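# Reattach the desk lamp spring so its arm stays up

## Task

Get the desk lamp's detached spring hooked back in place so that the lamp arm holds itself raised with no help from the robot, without anything ending up off the table.

## Robot and tools

Robot: two arms, left_arm and right_arm, each ending in a two-finger gripper. left_arm sits on the +y side of the scene. The arm names do not match the left or right of the images.

Scene frame: the origin is at table-top height, halfway between the two nominal arm bases. +x points out over the table, +z points up. Results report each gripper's end_effector_position in metres and end_effector_quat_wxyz in this frame. That position is the spot between the finger pads, just under 1 cm behind the tips. Printed positions can be off, more so when the arm reaches far. On a gripper, the fingers point along its own +z and close along its own y.

Row format, shared by execute_actions and move: one flat list of 14 numbers, each from -1 to 1, always for both arms. The first 7 belong to left_arm and the last 7 to right_arm. Each group is dx, dy, dz, rx, ry, rz, opening. The six pose numbers are an offset, not a pose. They are measured along that arm's own Hand target axes and start from the Hand target at the beginning of the action or move. 1.0 equals 0.6 m or 180 degrees. rx, ry, rz form a single rotation vector. Opening is absolute: +1 fully open (pad gap about 87 mm), +0.5 about 69 mm, 0 about 43 mm, -0.5 about 18 mm, -1 closed. A 0 in the opening slot means about 43 mm, so to keep a gripper as it is, repeat its current command.

execute_actions(actions, cameras): actions is a list of actions. Each action is a table of up to 15 rows, and each row runs for one 1/30 s step. A shorter table repeats its final row until 15 steps are done. Every row in one action counts from the same start pose, but the next action or call starts from the new Hand target, so sending the same offset twice moves twice as far. An empty list just returns state and images. cameras picks the images: omitted, null or ["all"] gives all, [] gives none, and an unknown name invalidates the call.

move(target, speed, blend, opening_speed, blocking, cameras): drives each gripper in a straight line toward its offset. target is one 14-number row, or a list of up to 15 rows that differ only in their pose offsets. All rows count from the Hand targets at the start, not from each other. speed is in m/s, from 0.002 to 0.5 (default 0.25), and turning is capped at twice that in rad/s. It can be one value or one per target. blend, in metres, rounds the corners between listed targets; 0 stops at each. opening_speed, at least 0.2 per second on the -1 to +1 scale, ramps the fingers; without it the opening is sent at once. With blocking=false the result comes after about 0.5 s while the move keeps running. Other moves and actions are then refused until you call wait or stop. A move lasts at least 0.5 s and ends its paths at 10 s. It does not steer around obstacles or the other arm. Grippers lag their path and can overshoot, more at high speed or with the arm nearly straight. The result's move: line gives the ending (done, off_target, moving, held, fault) and the limits involved. done means at rest within 10 mm and 2 degrees, but says nothing about contact. limits=paced means the sent pose was clipped; limits=held means a check withheld steps.

wait(seconds): from 0 to 10. Arms hold their last command, and a running move goes on. stop(): brakes a running move and needs some room to do so. zoom_image(camera, region): region is [x0, y0, x1, y1] in pixels from the top-left, at most 504 by 504. Cameras are cam_head_left, cam_head_right, cam_left_wrist and cam_right_wrist, all 672x504. finished_scene(scene): ends the scene for good; pass 2 here. Only call it once the lamp arm stays up unaided.

Controller behaviour: each step, the commanded pose is clipped to at most 100 mm and 20 degrees from the measured pose. Hand target in the result shows what was actually commanded after the clip, and later offsets count from it. Grippers often stop short of it, or below and tilted, because of friction and weight, especially at long reach. Tiny moves may not happen or may go sideways, so check the pose after each move and correct any tilt. An arm blocked by an object keeps pushing. To stop the push, command its target back past the gripper. Sending zeros for the six pose numbers re-commands the current Hand target. A "pose unreachable" line means the clearance check held back that arm. It does not stop the two grippers or their cameras from hitting each other.

Gripping: grip_measured uses the same -1 to +1 scale as opening. Joint positions lists the gripper last, on a 0 (closed) to 1 (open) scale. For a firm grip, command about 0.04 below the reading at first contact. Readings can be off by up to about 1 mm. Each pad gives about 20 N at most. Fast closing squeezes harder.

Other result lines: Tool commands shows current finger commands. Joint torques are in Joint positions order, and joints 1 to 3 wrap at ±28 N m. MOTOR HOT appears at 75 °C. At 90 °C, OVER-TEMPERATURE FAULT folds that arm away for the rest of the scene, and at 100 °C it goes limp. Heat builds from holding loads, stretched postures and pushing at unreachable targets. Joint ranges in rad: waist -2.618 to 3.054, shoulder 0.000 to 3.142, elbow 0.000 to 3.142 (straight at 2.901), wrist pitch -1.571 to 1.571, wrist yaw -1.571 to 1.571, wrist roll -2.094 to 2.094.

Avoid: knocking anything off the table, dropping or releasing moving lamp parts, fast impacts, pressing far past contact, and the arms striking each other. Also avoid fault stops. Smooth, quick, low-effort motion is preferred.

Each tool is called after ">>>" in YAML: its name, and indented under it one key for each argument.

## Session

>>> execute_actions:
  actions: []

Scene clock: 0.00 s.
left_arm: end_effector_position=(+0.2186, +0.1053, +0.1136) grip_measured=+1.000 end_effector_quat_wxyz=(+0.331, -0.117, +0.936, -0.024) | right_arm: end_effector_position=(+0.0405, -0.6026, +0.2460) grip_measured=+0.981 end_effector_quat_wxyz=(+0.513, +0.653, +0.425, -0.361)
Joint positions: left_arm=[-1.161 1.468 0.919 -0.721 -0.615 -1.275 1] | right_arm=[-1.18 0.816 0.585 -0.002 0.401 0.472 0.99]
Joint velocities: left_arm=[-0.007 0.007 -0.002 0.051 -0.007 -0.022 0] | right_arm=[-0.017 -0.002 -0.007 0.007 -0.007 -0.022 -0.029]
Joint torques (N m): no reading
Motor temperatures (°C): left_arm=[27 44 46 28 27 25 26] | right_arm=[26 49 36 26 23 23 26]
Heat: left arm: 46 °C; right arm: 49 °C.
Hand target: left_arm +0.2212, +0.1007, +0.1202; +0.335, -0.121, +0.934, -0.036 | right_arm +0.0410, -0.6038, +0.2531; +0.520, +0.649, +0.420, -0.363
Tool commands: left_gripper/opening=+1.0 right_gripper/opening=+1.0

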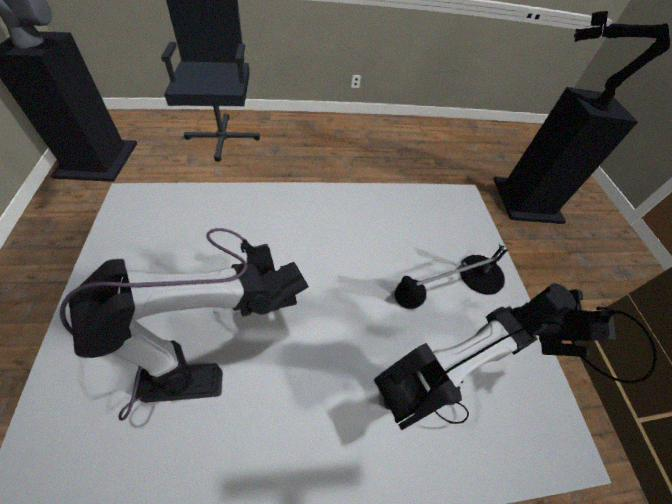

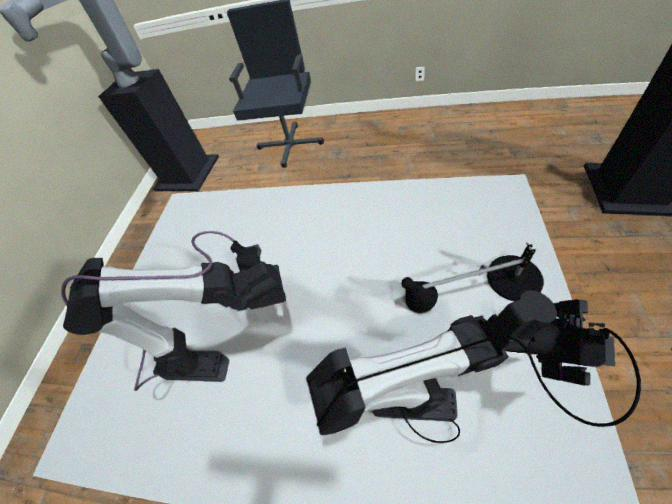

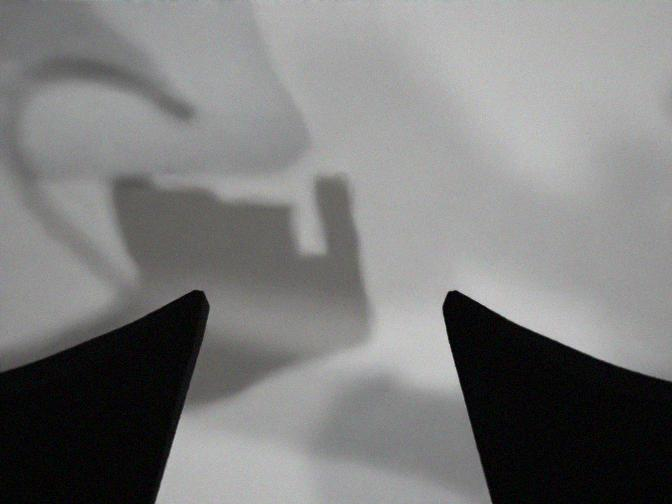

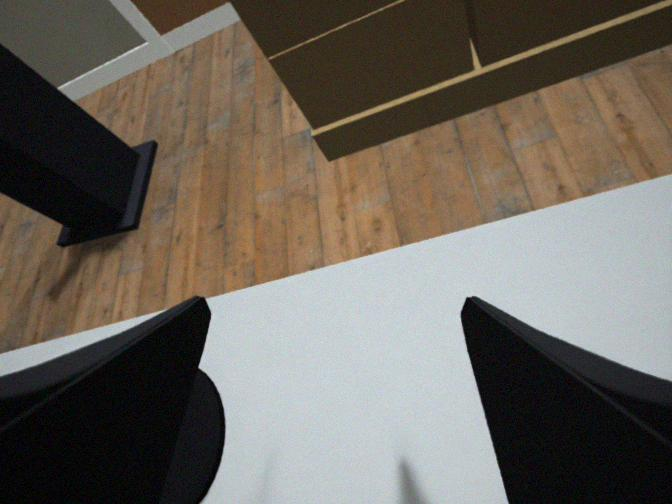

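>>> zoom_image:
  camera: "cam_head_left"
  region: [380, 230, 530, 330]

>>> zoom_image:
  camera: "cam_head_right"
  region: [390, 225, 560, 325]

Scaled by 3.360 from the camera's 672x504 image, which has a finer 960x720 frame.

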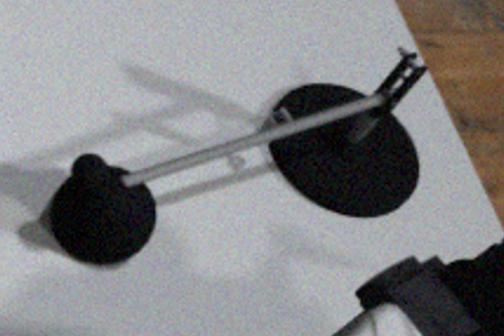

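Scaled by 2.965 from the camera's 672x504 image, which has a finer 960x720 frame.

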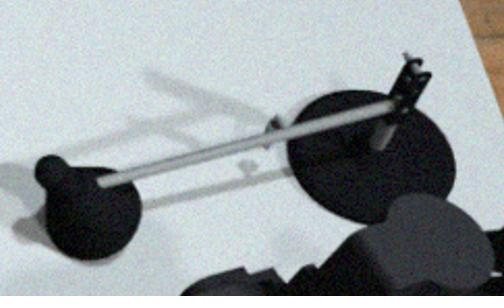

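>>> zoom_image:
  camera: "cam_head_left"
  region: [40, 220, 340, 420]

>>> zoom_image:
  camera: "cam_head_left"
  region: [360, 230, 660, 430]

>>> zoom_image:
  camera: "cam_head_right"
  region: [40, 220, 340, 420]

>>> zoom_image:
  camera: "cam_head_right"
  region: [360, 230, 660, 430]

Scaled by 1.680 from the camera's 672x504 image, which has a finer 960x720 frame.

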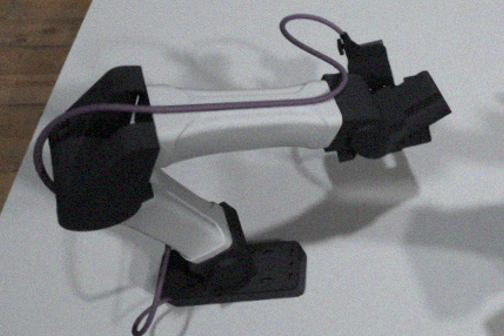

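Scaled by 1.680 from the camera's 672x504 image, which has a finer 960x720 frame.

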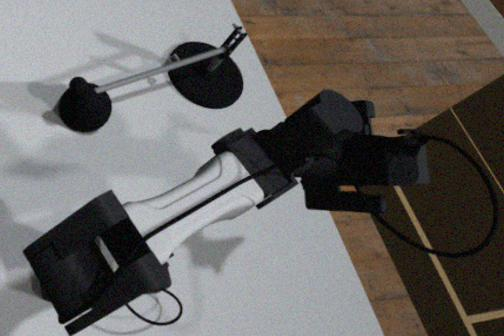

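Scaled by 1.680 from the camera's 672x504 image, which has a finer 960x720 frame.

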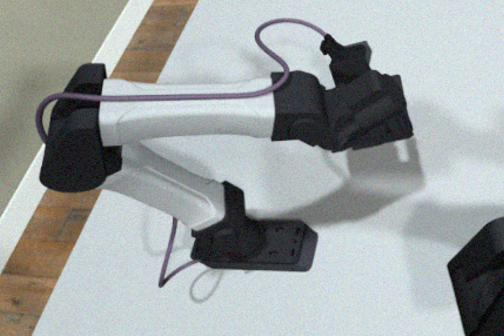

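Scaled by 1.680 from the camera's 672x504 image, which has a finer 960x720 frame.

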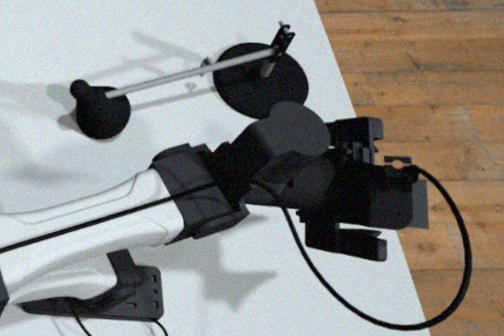

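>>> move:
  target: [0,0,0,0,0,0,1, 0.0815,0.3673,-0.3383,-0.3045,0.2796,-0.329,1]
  speed: 0.2

Scene clock: 66.60 s.
left_arm: end_effector_position=(+0.2186, +0.1053, +0.1136) grip_measured=+1.000 end_effector_quat_wxyz=(+0.331, -0.117, +0.936, -0.024) | right_arm: end_effector_position=(+0.2695, -0.4218, +0.3251) grip_measured=+0.981 end_effector_quat_wxyz=(+0.290, +0.170, +0.940, -0.058)
Joint positions: left_arm=[-1.161 1.468 0.919 -0.721 -0.615 -1.275 1] | right_arm=[-0.418 1.555 1.937 -1.353 -0.033 -0.067 0.99]
Joint velocities: left_arm=[0.007 -0.002 -0.007 -0.081 -0.022 0.037 0] | right_arm=[-0.002 -0.007 0.002 -0.037 0.037 0.022 0.003]
Joint torques (N m): left_arm=[0.12 -5.04 6.32 0.91 -0.33 -0.1] | right_arm=[0.29 -5.34 9.51 1.08 -0.06 -0.14]
Motor temperatures (°C): left_arm=[27 44 50 28 27 25 26] | right_arm=[26 46 47 31 23 23 26]
Heat: left arm: 50 °C; right arm: 47 °C.
Hand target: left_arm +0.2212, +0.1007, +0.1202; +0.335, -0.121, +0.934, -0.036 | right_arm +0.2712, -0.4196, +0.3315; +0.295, +0.161, +0.940, -0.057
Off the commanded pose: left_arm 0.008 m, 1 deg | right_arm 0.005 m, 1 deg.
move: done

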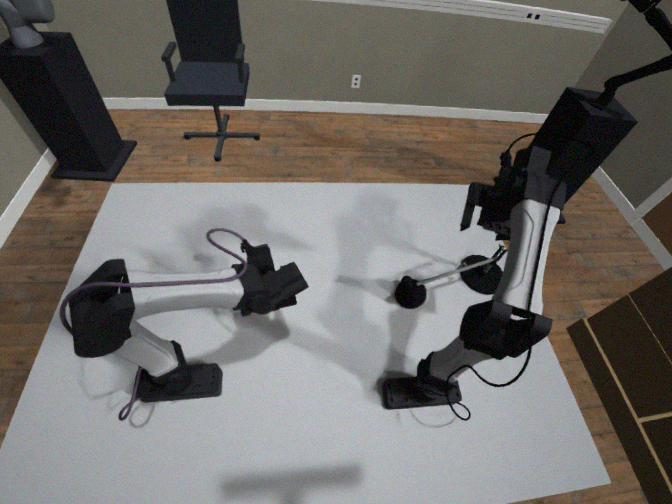

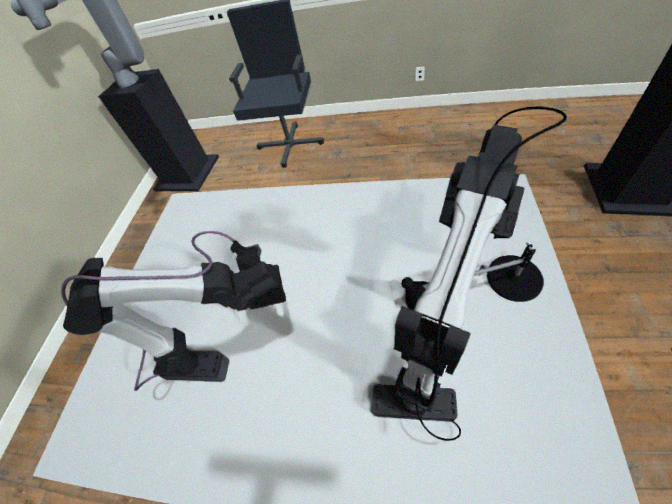

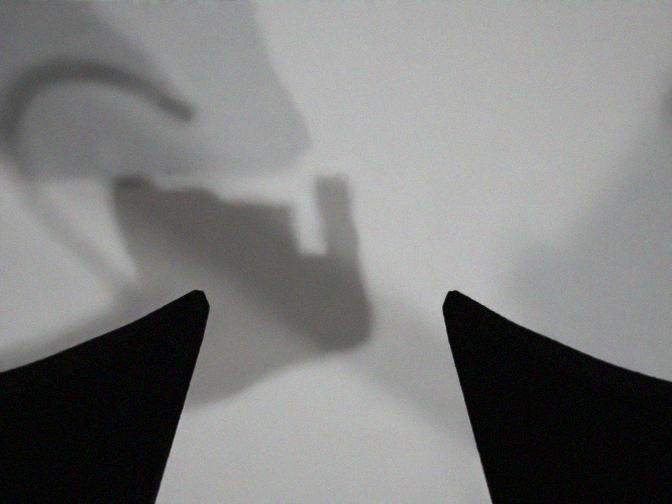

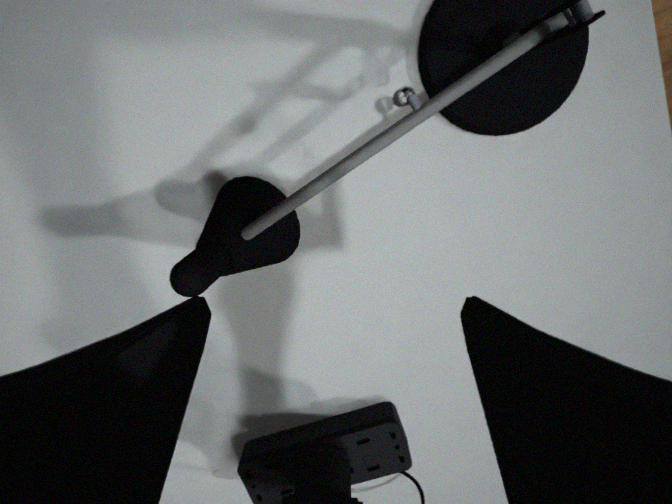

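>>> zoom_image:
  camera: "cam_right_wrist"
  region: [340, 0, 640, 200]

>>> zoom_image:
  camera: "cam_right_wrist"
  region: [140, 100, 440, 320]

Scaled by 1.680 from the camera's 672x504 image, which has a finer 960x720 frame.

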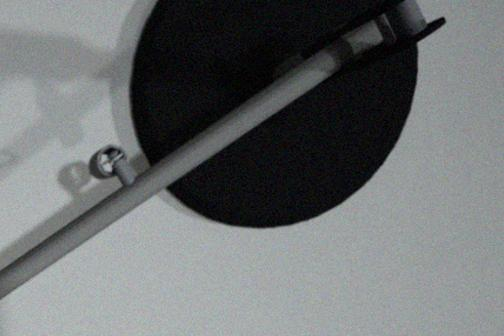

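Scaled by 1.680 from the camera's 672x504 image, which has a finer 960x720 frame.

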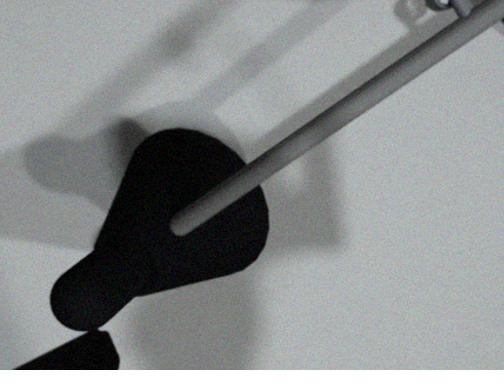

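>>> move:
  target: [0,0,0,0,0,0,1, 0,-0.1667,0,0,0,0,1]
  speed: 0.2

Scene clock: 98.10 s.
left_arm: end_effector_position=(+0.2186, +0.1053, +0.1136) grip_measured=+1.000 end_effector_quat_wxyz=(+0.331, -0.117, +0.936, -0.024) | right_arm: end_effector_position=(+0.2368, -0.5132, +0.3262) grip_measured=+0.981 end_effector_quat_wxyz=(+0.290, +0.166, +0.941, -0.053)
Joint positions: left_arm=[-1.161 1.468 0.919 -0.721 -0.615 -1.275 1] | right_arm=[-0.765 1.676 2.079 -1.417 -0.235 -0.366 0.99]
Joint velocities: left_arm=[-0.007 0.012 -0.007 -0.007 -0.051 -0.007 0] | right_arm=[-0.012 -0.012 -0.002 0.007 -0.066 0.066 -0.013]
Joint torques (N m): left_arm=[0.12 -5.04 6.31 0.91 -0.34 -0.09] | right_arm=[-0.66 -6.17 9.31 1.01 -0.21 -0.13]
Motor temperatures (°C): left_arm=[27 43 50 27 27 25 26] | right_arm=[26 47 47 29 23 23 25]
Heat: left arm: 50 °C; right arm: 47 °C.
Hand target: left_arm +0.2212, +0.1007, +0.1202; +0.335, -0.121, +0.934, -0.036 | right_arm +0.2369, -0.5145, +0.3316; +0.295, +0.161, +0.940, -0.055
Off the commanded pose: left_arm 0.008 m, 1 deg | right_arm 0.007 m, 1 deg.
move: done

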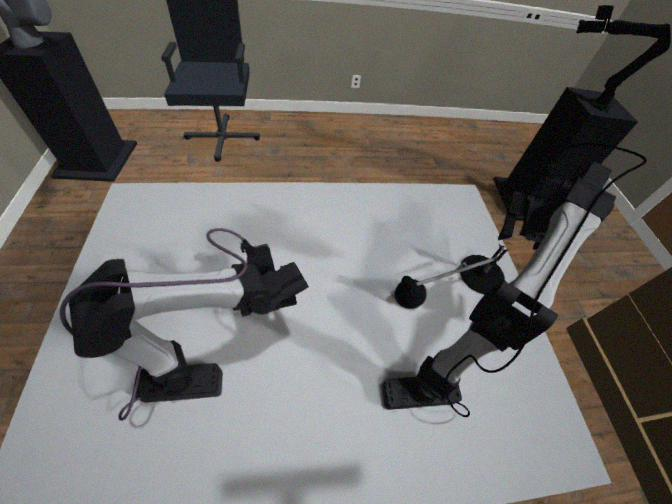

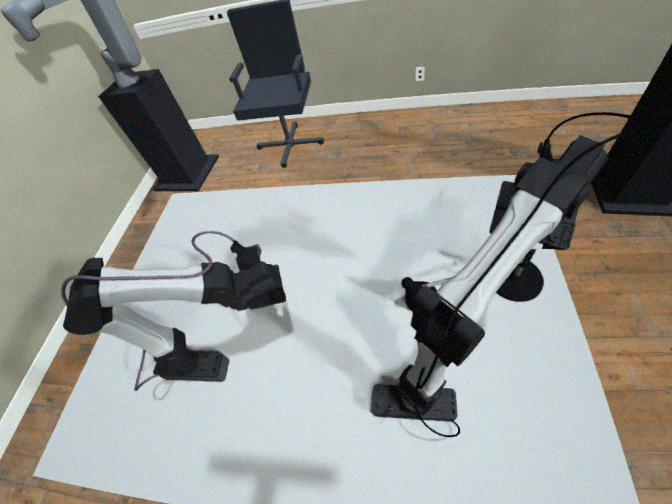

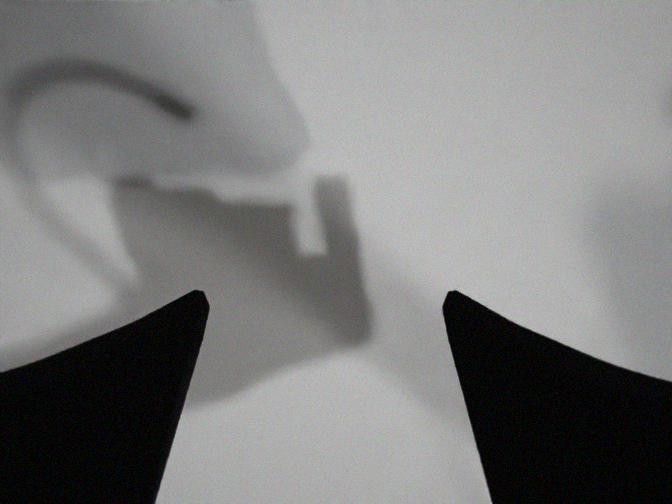

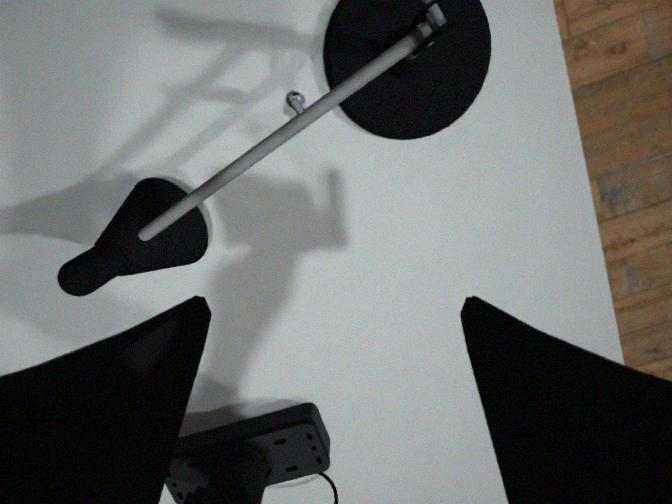

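>>> zoom_image:
  camera: "cam_right_wrist"
  region: [250, 0, 500, 170]

>>> zoom_image:
  camera: "cam_head_left"
  region: [440, 230, 540, 310]

Scaled by 2.016 from the camera's 672x504 image, which has a finer 960x720 frame.

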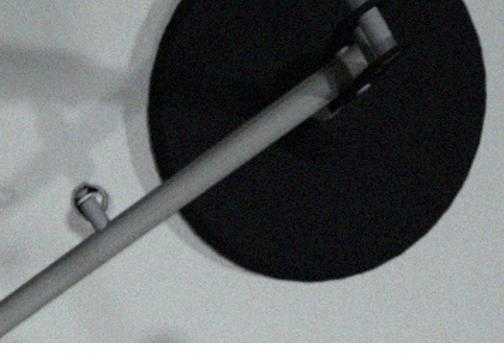

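Scaled by 5.040 from the camera's 672x504 image, which has a finer 960x720 frame.

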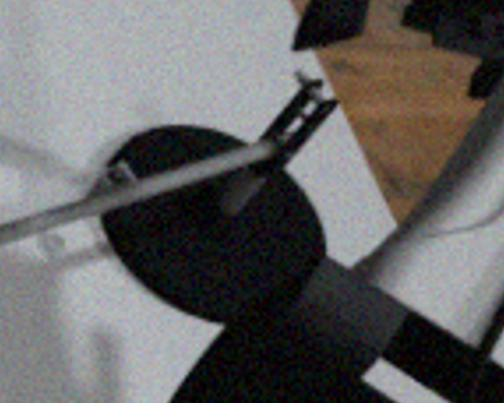

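>>> move:
  target: [-0.0857,-0.3655,-0.1413,0.3188,-0.0641,0.3258,1, 0,0,0,0,0,0,1]
  speed: 0.2

Scene clock: 137.43 s.
left_arm: end_effector_position=(+0.2412, -0.0979, +0.2371) grip_measured=+1.000 end_effector_quat_wxyz=(+0.396, +0.503, +0.714, -0.283) | right_arm: end_effector_position=(+0.2367, -0.5129, +0.3261) grip_measured=+0.981 end_effector_quat_wxyz=(+0.290, +0.165, +0.941, -0.053)
Joint positions: left_arm=[-1.117 1.667 1.349 -0.242 0.132 0.075 1] | right_arm=[-0.765 1.676 2.079 -1.418 -0.236 -0.367 0.99]
Joint velocities: left_arm=[-0.007 0.002 -0.002 0.051 -0.007 -0.007 0] | right_arm=[-0.007 0.002 0.002 -0.037 0.051 -0.022 -0.008]
Joint torques (N m): left_arm=[0.91 -6.12 8.72 1.82 0.1 -0.04] | right_arm=[-0.64 -6.17 9.32 1.02 -0.19 -0.15]
Motor temperatures (°C): left_arm=[27 43 50 28 27 25 26] | right_arm=[26 47 45 29 23 23 25]
Heat: left arm: 50 °C; right arm: 47 °C.
Hand target: left_arm +0.2468, -0.1017, +0.2471; +0.404, +0.502, +0.709, -0.287 | right_arm +0.2369, -0.5145, +0.3316; +0.295, +0.161, +0.940, -0.055
Off the commanded pose: left_arm 0.015 m, 2 deg | right_arm 0.006 m, 1 deg.
move: off_target (left_arm)

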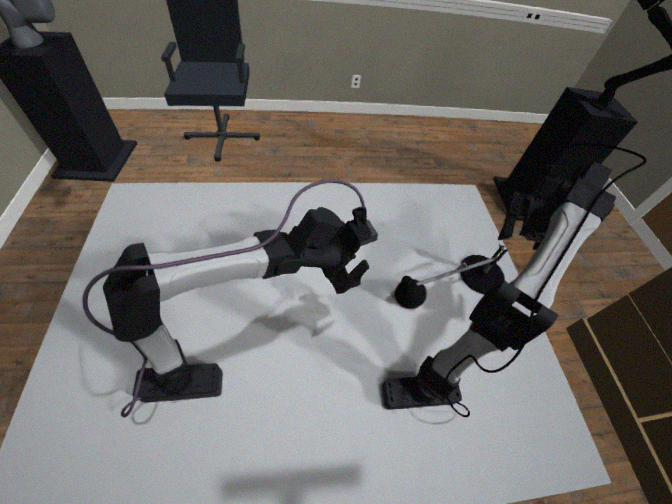

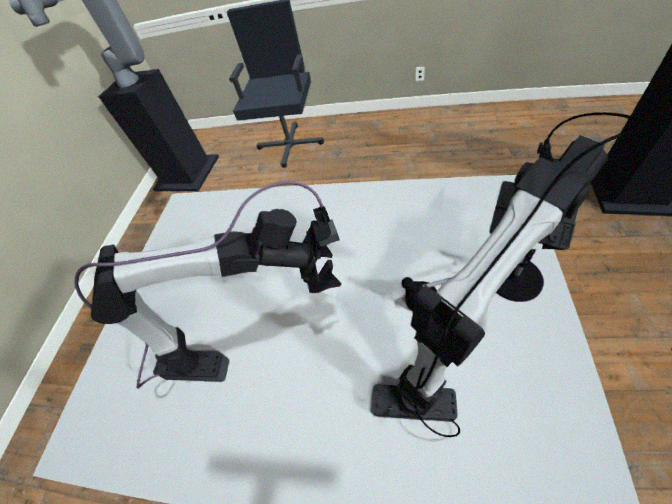

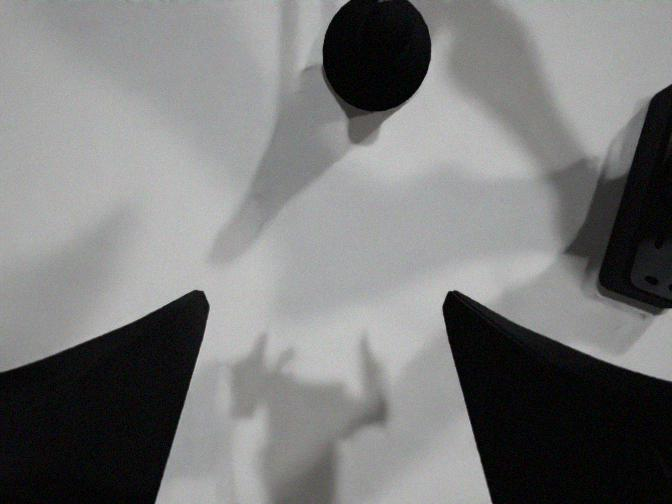

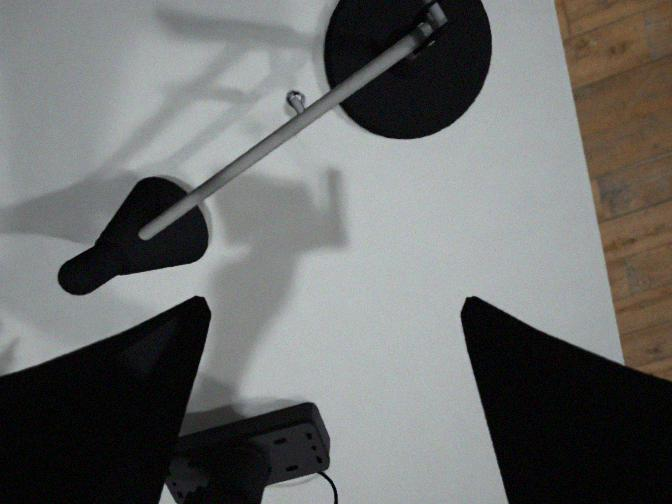

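>>> move:
  target: [0.077,-0.018,-0.066,0,-0.222,0,1, 0,0,0,0,0,0,1]
  speed: 0.2

Scene clock: 145.23 s.
left_arm: end_effector_position=(+0.2143, -0.0497, +0.2233) grip_measured=+1.000 end_effector_quat_wxyz=(+0.615, +0.384, +0.531, -0.438) | right_arm: end_effector_position=(+0.2366, -0.5129, +0.3260) grip_measured=+0.981 end_effector_quat_wxyz=(+0.290, +0.165, +0.941, -0.053)
Joint positions: left_arm=[-1.085 1.573 0.445 1.272 0.197 -0.02 1] | right_arm=[-0.765 1.676 2.079 -1.418 -0.236 -0.367 0.99]
Joint velocities: left_arm=[0.002 -0.002 -0.007 0.007 -0.007 0.081 0] | right_arm=[-0.002 0.002 0.012 -0.022 -0.007 0.007 0.018]
Joint torques (N m): left_arm=[0.95 -4 4.9 2.12 0.05 -0.17] | right_arm=[-0.65 -6.15 9.31 1.02 -0.18 -0.15]
Motor temperatures (°C): left_arm=[27 43 50 29 27 25 26] | right_arm=[26 47 45 29 23 23 25]
Heat: left arm: 50 °C; right arm: 47 °C.
Hand target: left_arm +0.2169, -0.0494, +0.2283; +0.621, +0.379, +0.525, -0.442 | right_arm +0.2368, -0.5144, +0.3315; +0.295, +0.161, +0.940, -0.055
Off the commanded pose: left_arm 0.005 m, 2 deg | right_arm 0.006 m, 1 deg.
move: done

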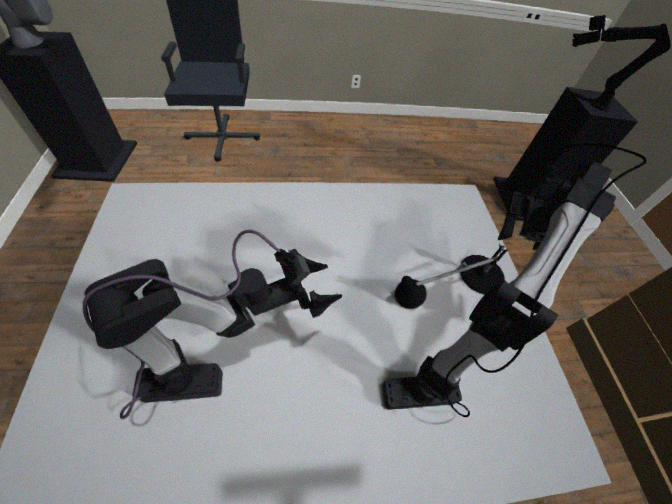

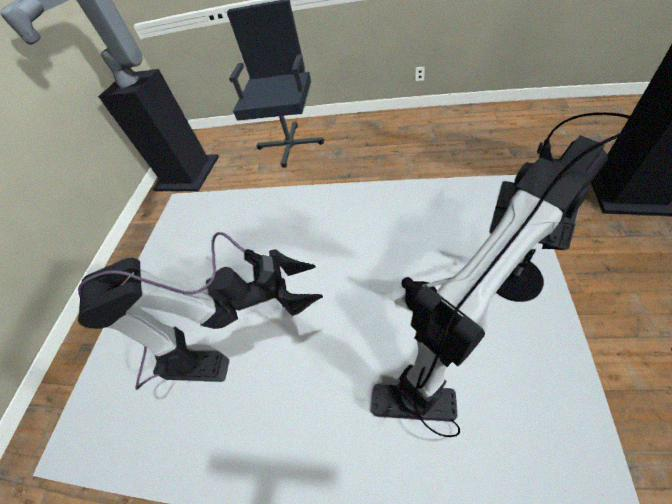

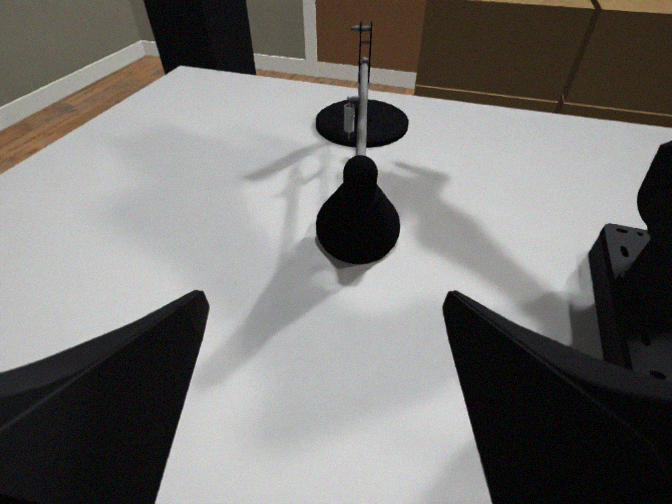

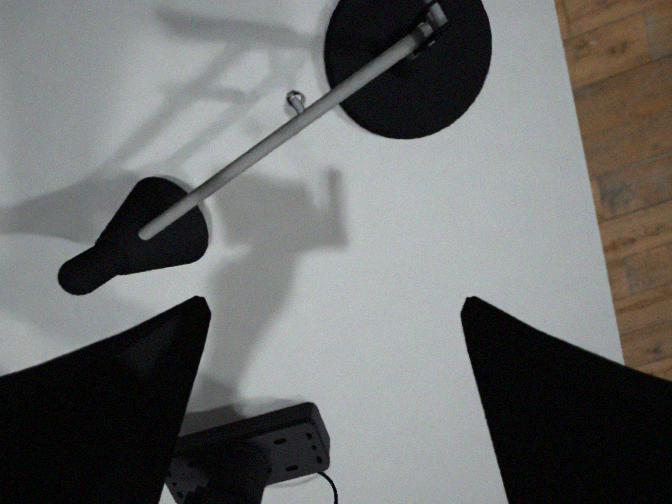

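Nice view. Let me zoom in.

>>> zoom_image:
  camera: "cam_left_wrist"
  region: [290, 10, 440, 160]

>>> zoom_image:
  camera: "cam_left_wrist"
  region: [310, 80, 410, 180]

Scaled by 3.360 from the camera's 672x504 image, which has a finer 960x720 frame.

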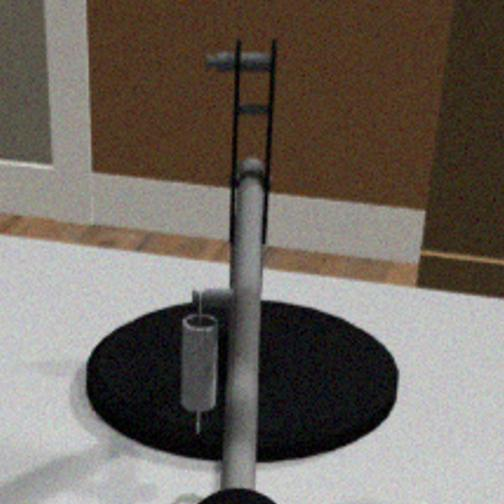

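Scaled by 5.040 from the camera's 672x504 image, which has a finer 960x720 frame.

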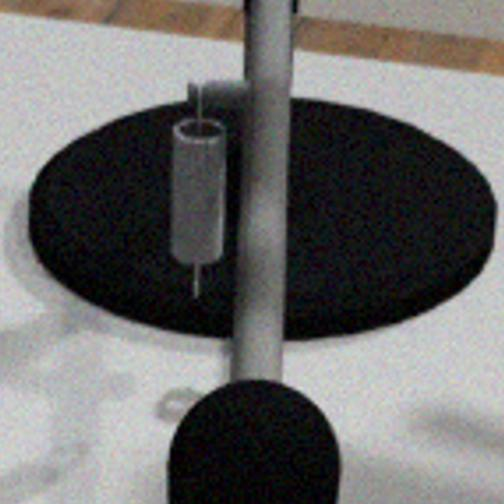

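>>> move:
  target: [0,0,0,0,0,0,1, -0.0067,0.1235,0.3722,0.0114,0.1393,0.0344,1]
  speed: 0.15

Scene clock: 275.70 s.
left_arm: end_effector_position=(+0.2143, -0.0497, +0.2236) grip_measured=+1.000 end_effector_quat_wxyz=(+0.616, +0.384, +0.530, -0.438) | right_arm: end_effector_position=(+0.3843, -0.4884, +0.1483) grip_measured=+0.981 end_effector_quat_wxyz=(+0.082, +0.219, +0.972, -0.018)
Joint positions: left_arm=[-1.085 1.573 0.445 1.274 0.197 -0.021 1] | right_arm=[-0.437 2.443 2.558 -1.517 -0.002 -0.011 0.99]
Joint velocities: left_arm=[0.007 0.022 -0.012 -0.022 -0.051 -0.051 0] | right_arm=[-0.002 -0.002 -0.007 0.022 0.022 -0.022 -0.029]
Joint torques (N m): left_arm=[0.92 -3.97 4.9 2.13 0.05 -0.16] | right_arm=[0.02 -12.64 9.8 0.45 0.09 0.08]
Motor temperatures (°C): left_arm=[27 39 45 38 27 25 26] | right_arm=[26 45 46 29 23 23 25]
Heat: left arm: 45 °C; right arm: 46 °C.
Hand target: left_arm +0.2169, -0.0495, +0.2282; +0.621, +0.379, +0.525, -0.442 | right_arm +0.3860, -0.4884, +0.1515; +0.084, +0.223, +0.971, -0.021
Off the commanded pose: left_arm 0.005 m, 1 deg | right_arm 0.002 m, 1 deg.
move: done

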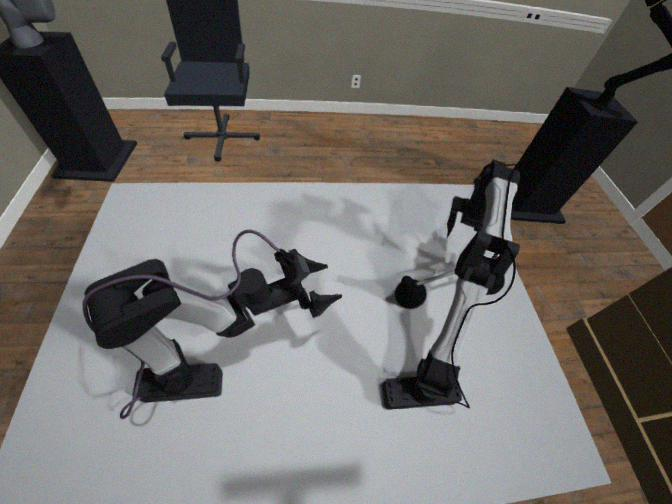

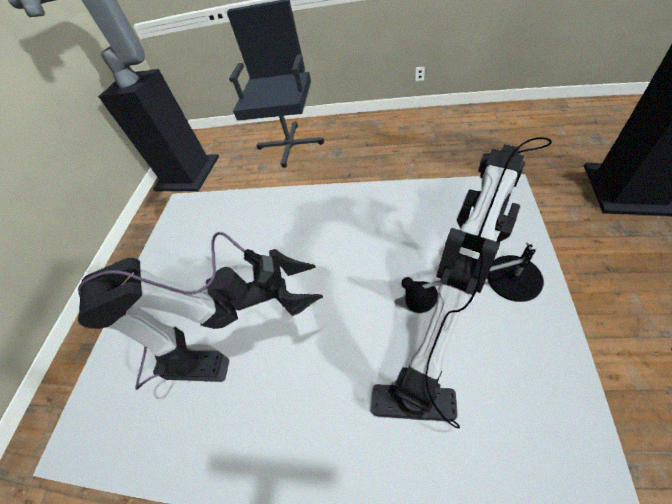

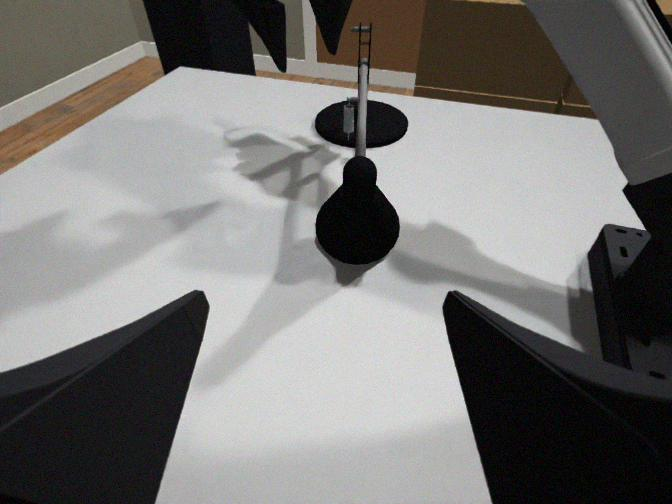

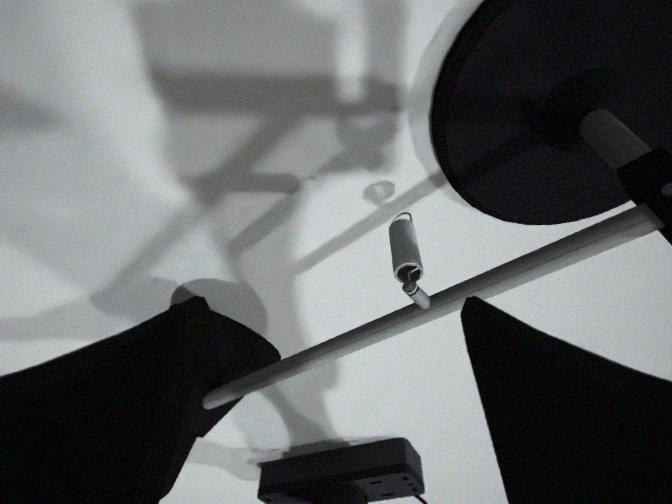

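>>> zoom_image:
  camera: "cam_right_wrist"
  region: [330, 180, 480, 330]

>>> zoom_image:
  camera: "cam_left_wrist"
  region: [310, 10, 410, 170]

>>> zoom_image:
  camera: "cam_head_right"
  region: [470, 220, 570, 320]

Scaled by 3.360 from the camera's 672x504 image, which has a finer 960x720 frame.

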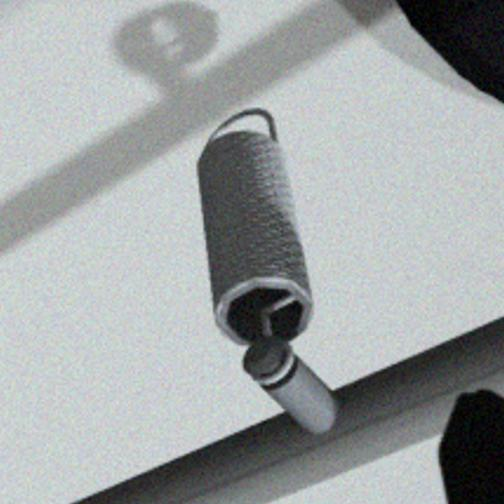

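Scaled by 3.150 from the camera's 672x504 image, which has a finer 960x720 frame.

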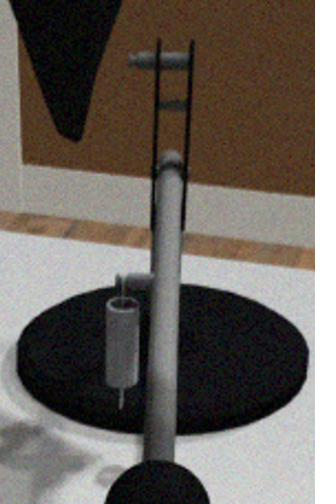

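Scaled by 5.040 from the camera's 672x504 image, which has a finer 960x720 frame.

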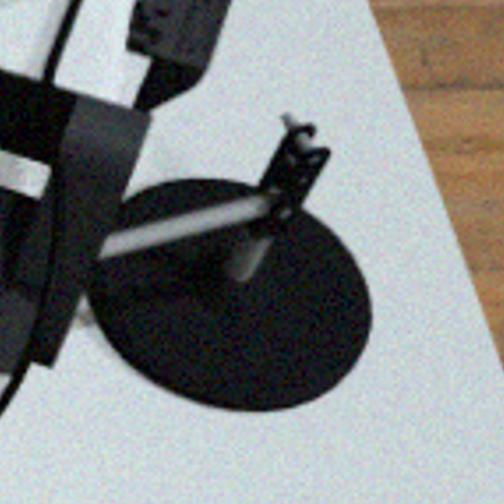

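>>> move:
  target: [0,0,0,0,0,0,1, 0.185,0.138,0.122,0,0,0,-1]
  speed: 0.15

Scene clock: 397.60 s.
left_arm: end_effector_position=(+0.2143, -0.0497, +0.2237) grip_measured=+1.000 end_effector_quat_wxyz=(+0.616, +0.384, +0.530, -0.438) | right_arm: end_effector_position=(+0.3307, -0.3701, +0.0512) grip_measured=-1.000 end_effector_quat_wxyz=(+0.065, +0.218, +0.974, -0.019)
Joint positions: left_arm=[-1.085 1.573 0.445 1.274 0.197 -0.021 1] | right_arm=[-0.216 2.028 1.479 -0.892 0.037 0.206 0]
Joint velocities: left_arm=[-0.007 -0.017 -0.007 -0.007 -0.022 -0.007 0] | right_arm=[-0.007 -0.012 0.007 0.022 -0.007 0.022 0]
Joint torques (N m): left_arm=[0.91 -3.99 4.9 2.12 0.05 -0.16] | right_arm=[-0.01 -14.22 5.49 0.7 0.13 0.08]
Motor temperatures (°C): left_arm=[27 38 44 40 27 25 26] | right_arm=[26 60 52 27 23 23 25]
Heat: left arm: 44 °C; right arm: 60 °C.
Hand target: left_arm +0.2169, -0.0495, +0.2282; +0.621, +0.379, +0.525, -0.442 | right_arm +0.3341, -0.3708, +0.0601; +0.085, +0.222, +0.971, -0.022
Off the commanded pose: left_arm 0.005 m, 1 deg | right_arm 0.010 m, 2 deg.
move: done

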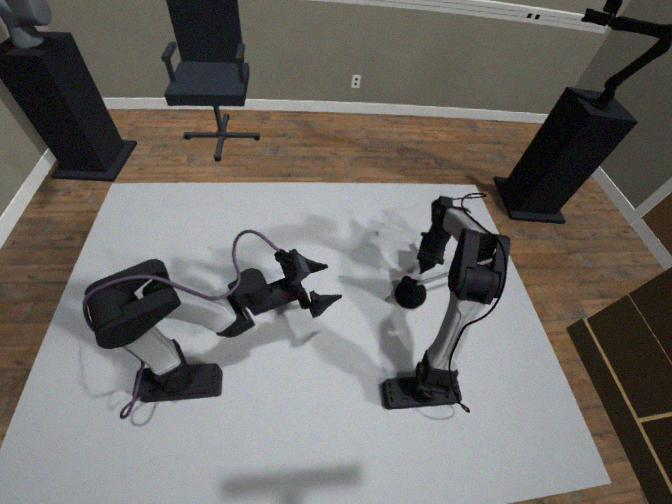

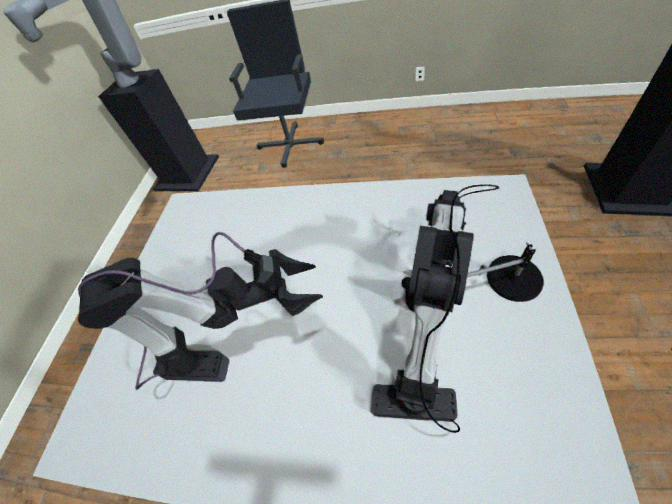

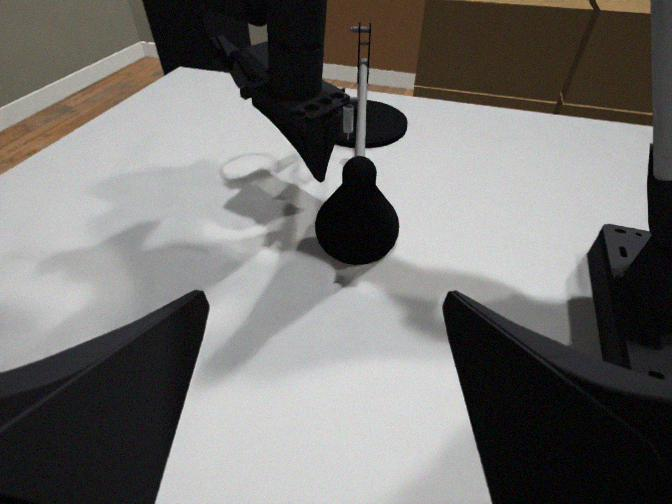

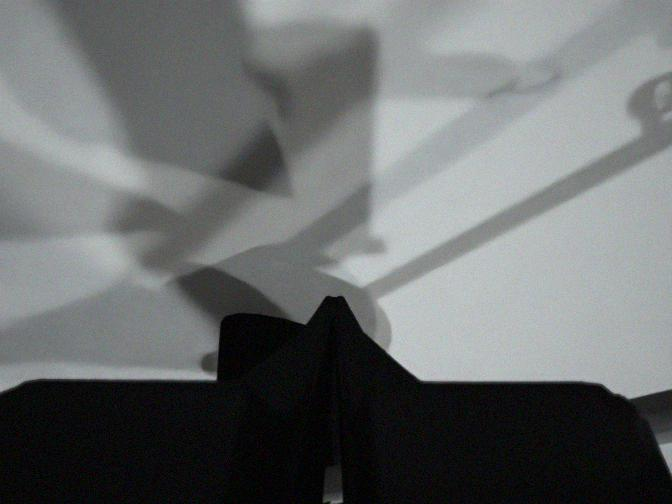

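>>> move:
  target:
    - [0,0,0,0,0,0,1, -0.052,-0.0705,-0.0245,0,0,0,-1]
    - [0,0,0,0,0,0,1, -0.0083,-0.1082,-0.032,0,0,0,-1]
    - [0,0,0,0,0,0,1, 0.0618,-0.1783,-0.0442,0,0,0,-1]
  speed: [0.1, 0.05, 0.05]
  blend: [0, 0.005, 0]

Scene clock: 469.33 s.
left_arm: end_effector_position=(+0.2141, -0.0498, +0.2237) grip_measured=+1.000 end_effector_quat_wxyz=(+0.615, +0.384, +0.530, -0.439) | right_arm: end_effector_position=(+0.2608, -0.4435, +0.0745) grip_measured=-1.000 end_effector_quat_wxyz=(+0.088, +0.224, +0.970, -0.009)
Joint positions: left_arm=[-1.085 1.573 0.445 1.274 0.198 -0.021 1] | right_arm=[-0.49 1.819 1.289 -0.866 -0.032 -0.05 0]
Joint velocities: left_arm=[0.002 0.002 -0.007 0.022 -0.007 -0.066 0] | right_arm=[-0.017 -0.002 -0.002 0.066 0.037 -0.037 0]
Joint torques (N m): left_arm=[0.94 -3.99 4.9 2.12 0.04 -0.16] | right_arm=[-1.47 -11.75 5.26 0.46 0.26 -0.22]
Motor temperatures (°C): left_arm=[27 37 43 41 27 25 26] | right_arm=[26 68 44 28 23 23 25]
Heat: left arm: 43 °C; right arm: 68 °C.
Hand target: left_arm +0.2168, -0.0495, +0.2282; +0.621, +0.379, +0.525, -0.442 | right_arm +0.2500, -0.4484, +0.0792; +0.084, +0.223, +0.971, -0.021
Off the commanded pose: left_arm 0.005 m, 1 deg | right_arm 0.013 m, 2 deg.
move: off_target (right_arm)

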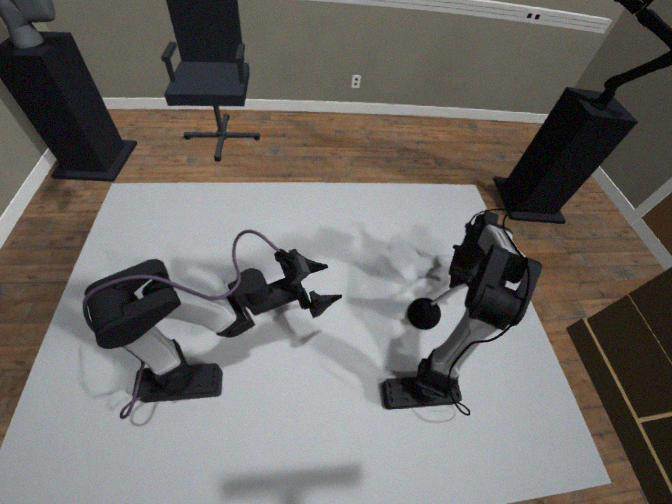

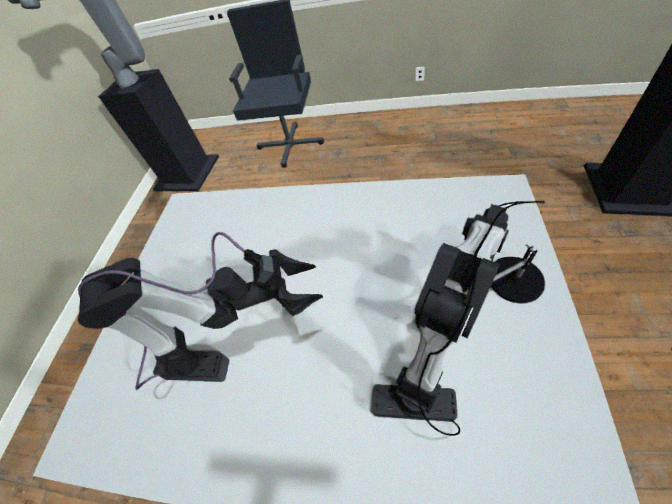

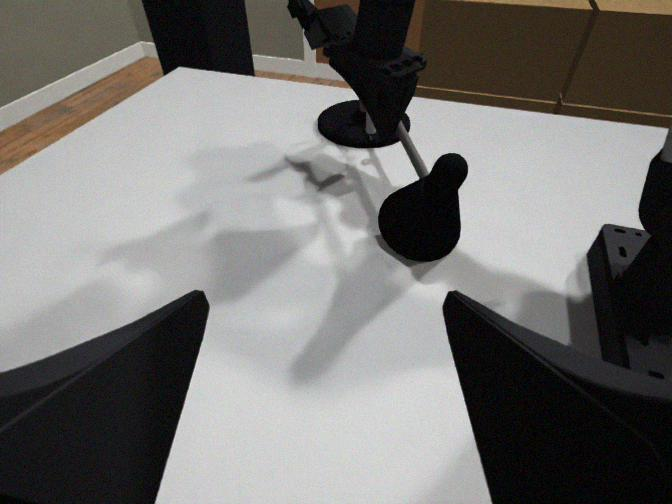

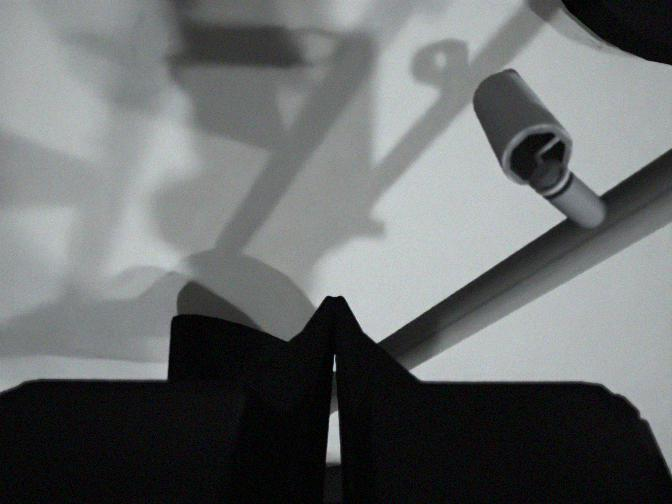

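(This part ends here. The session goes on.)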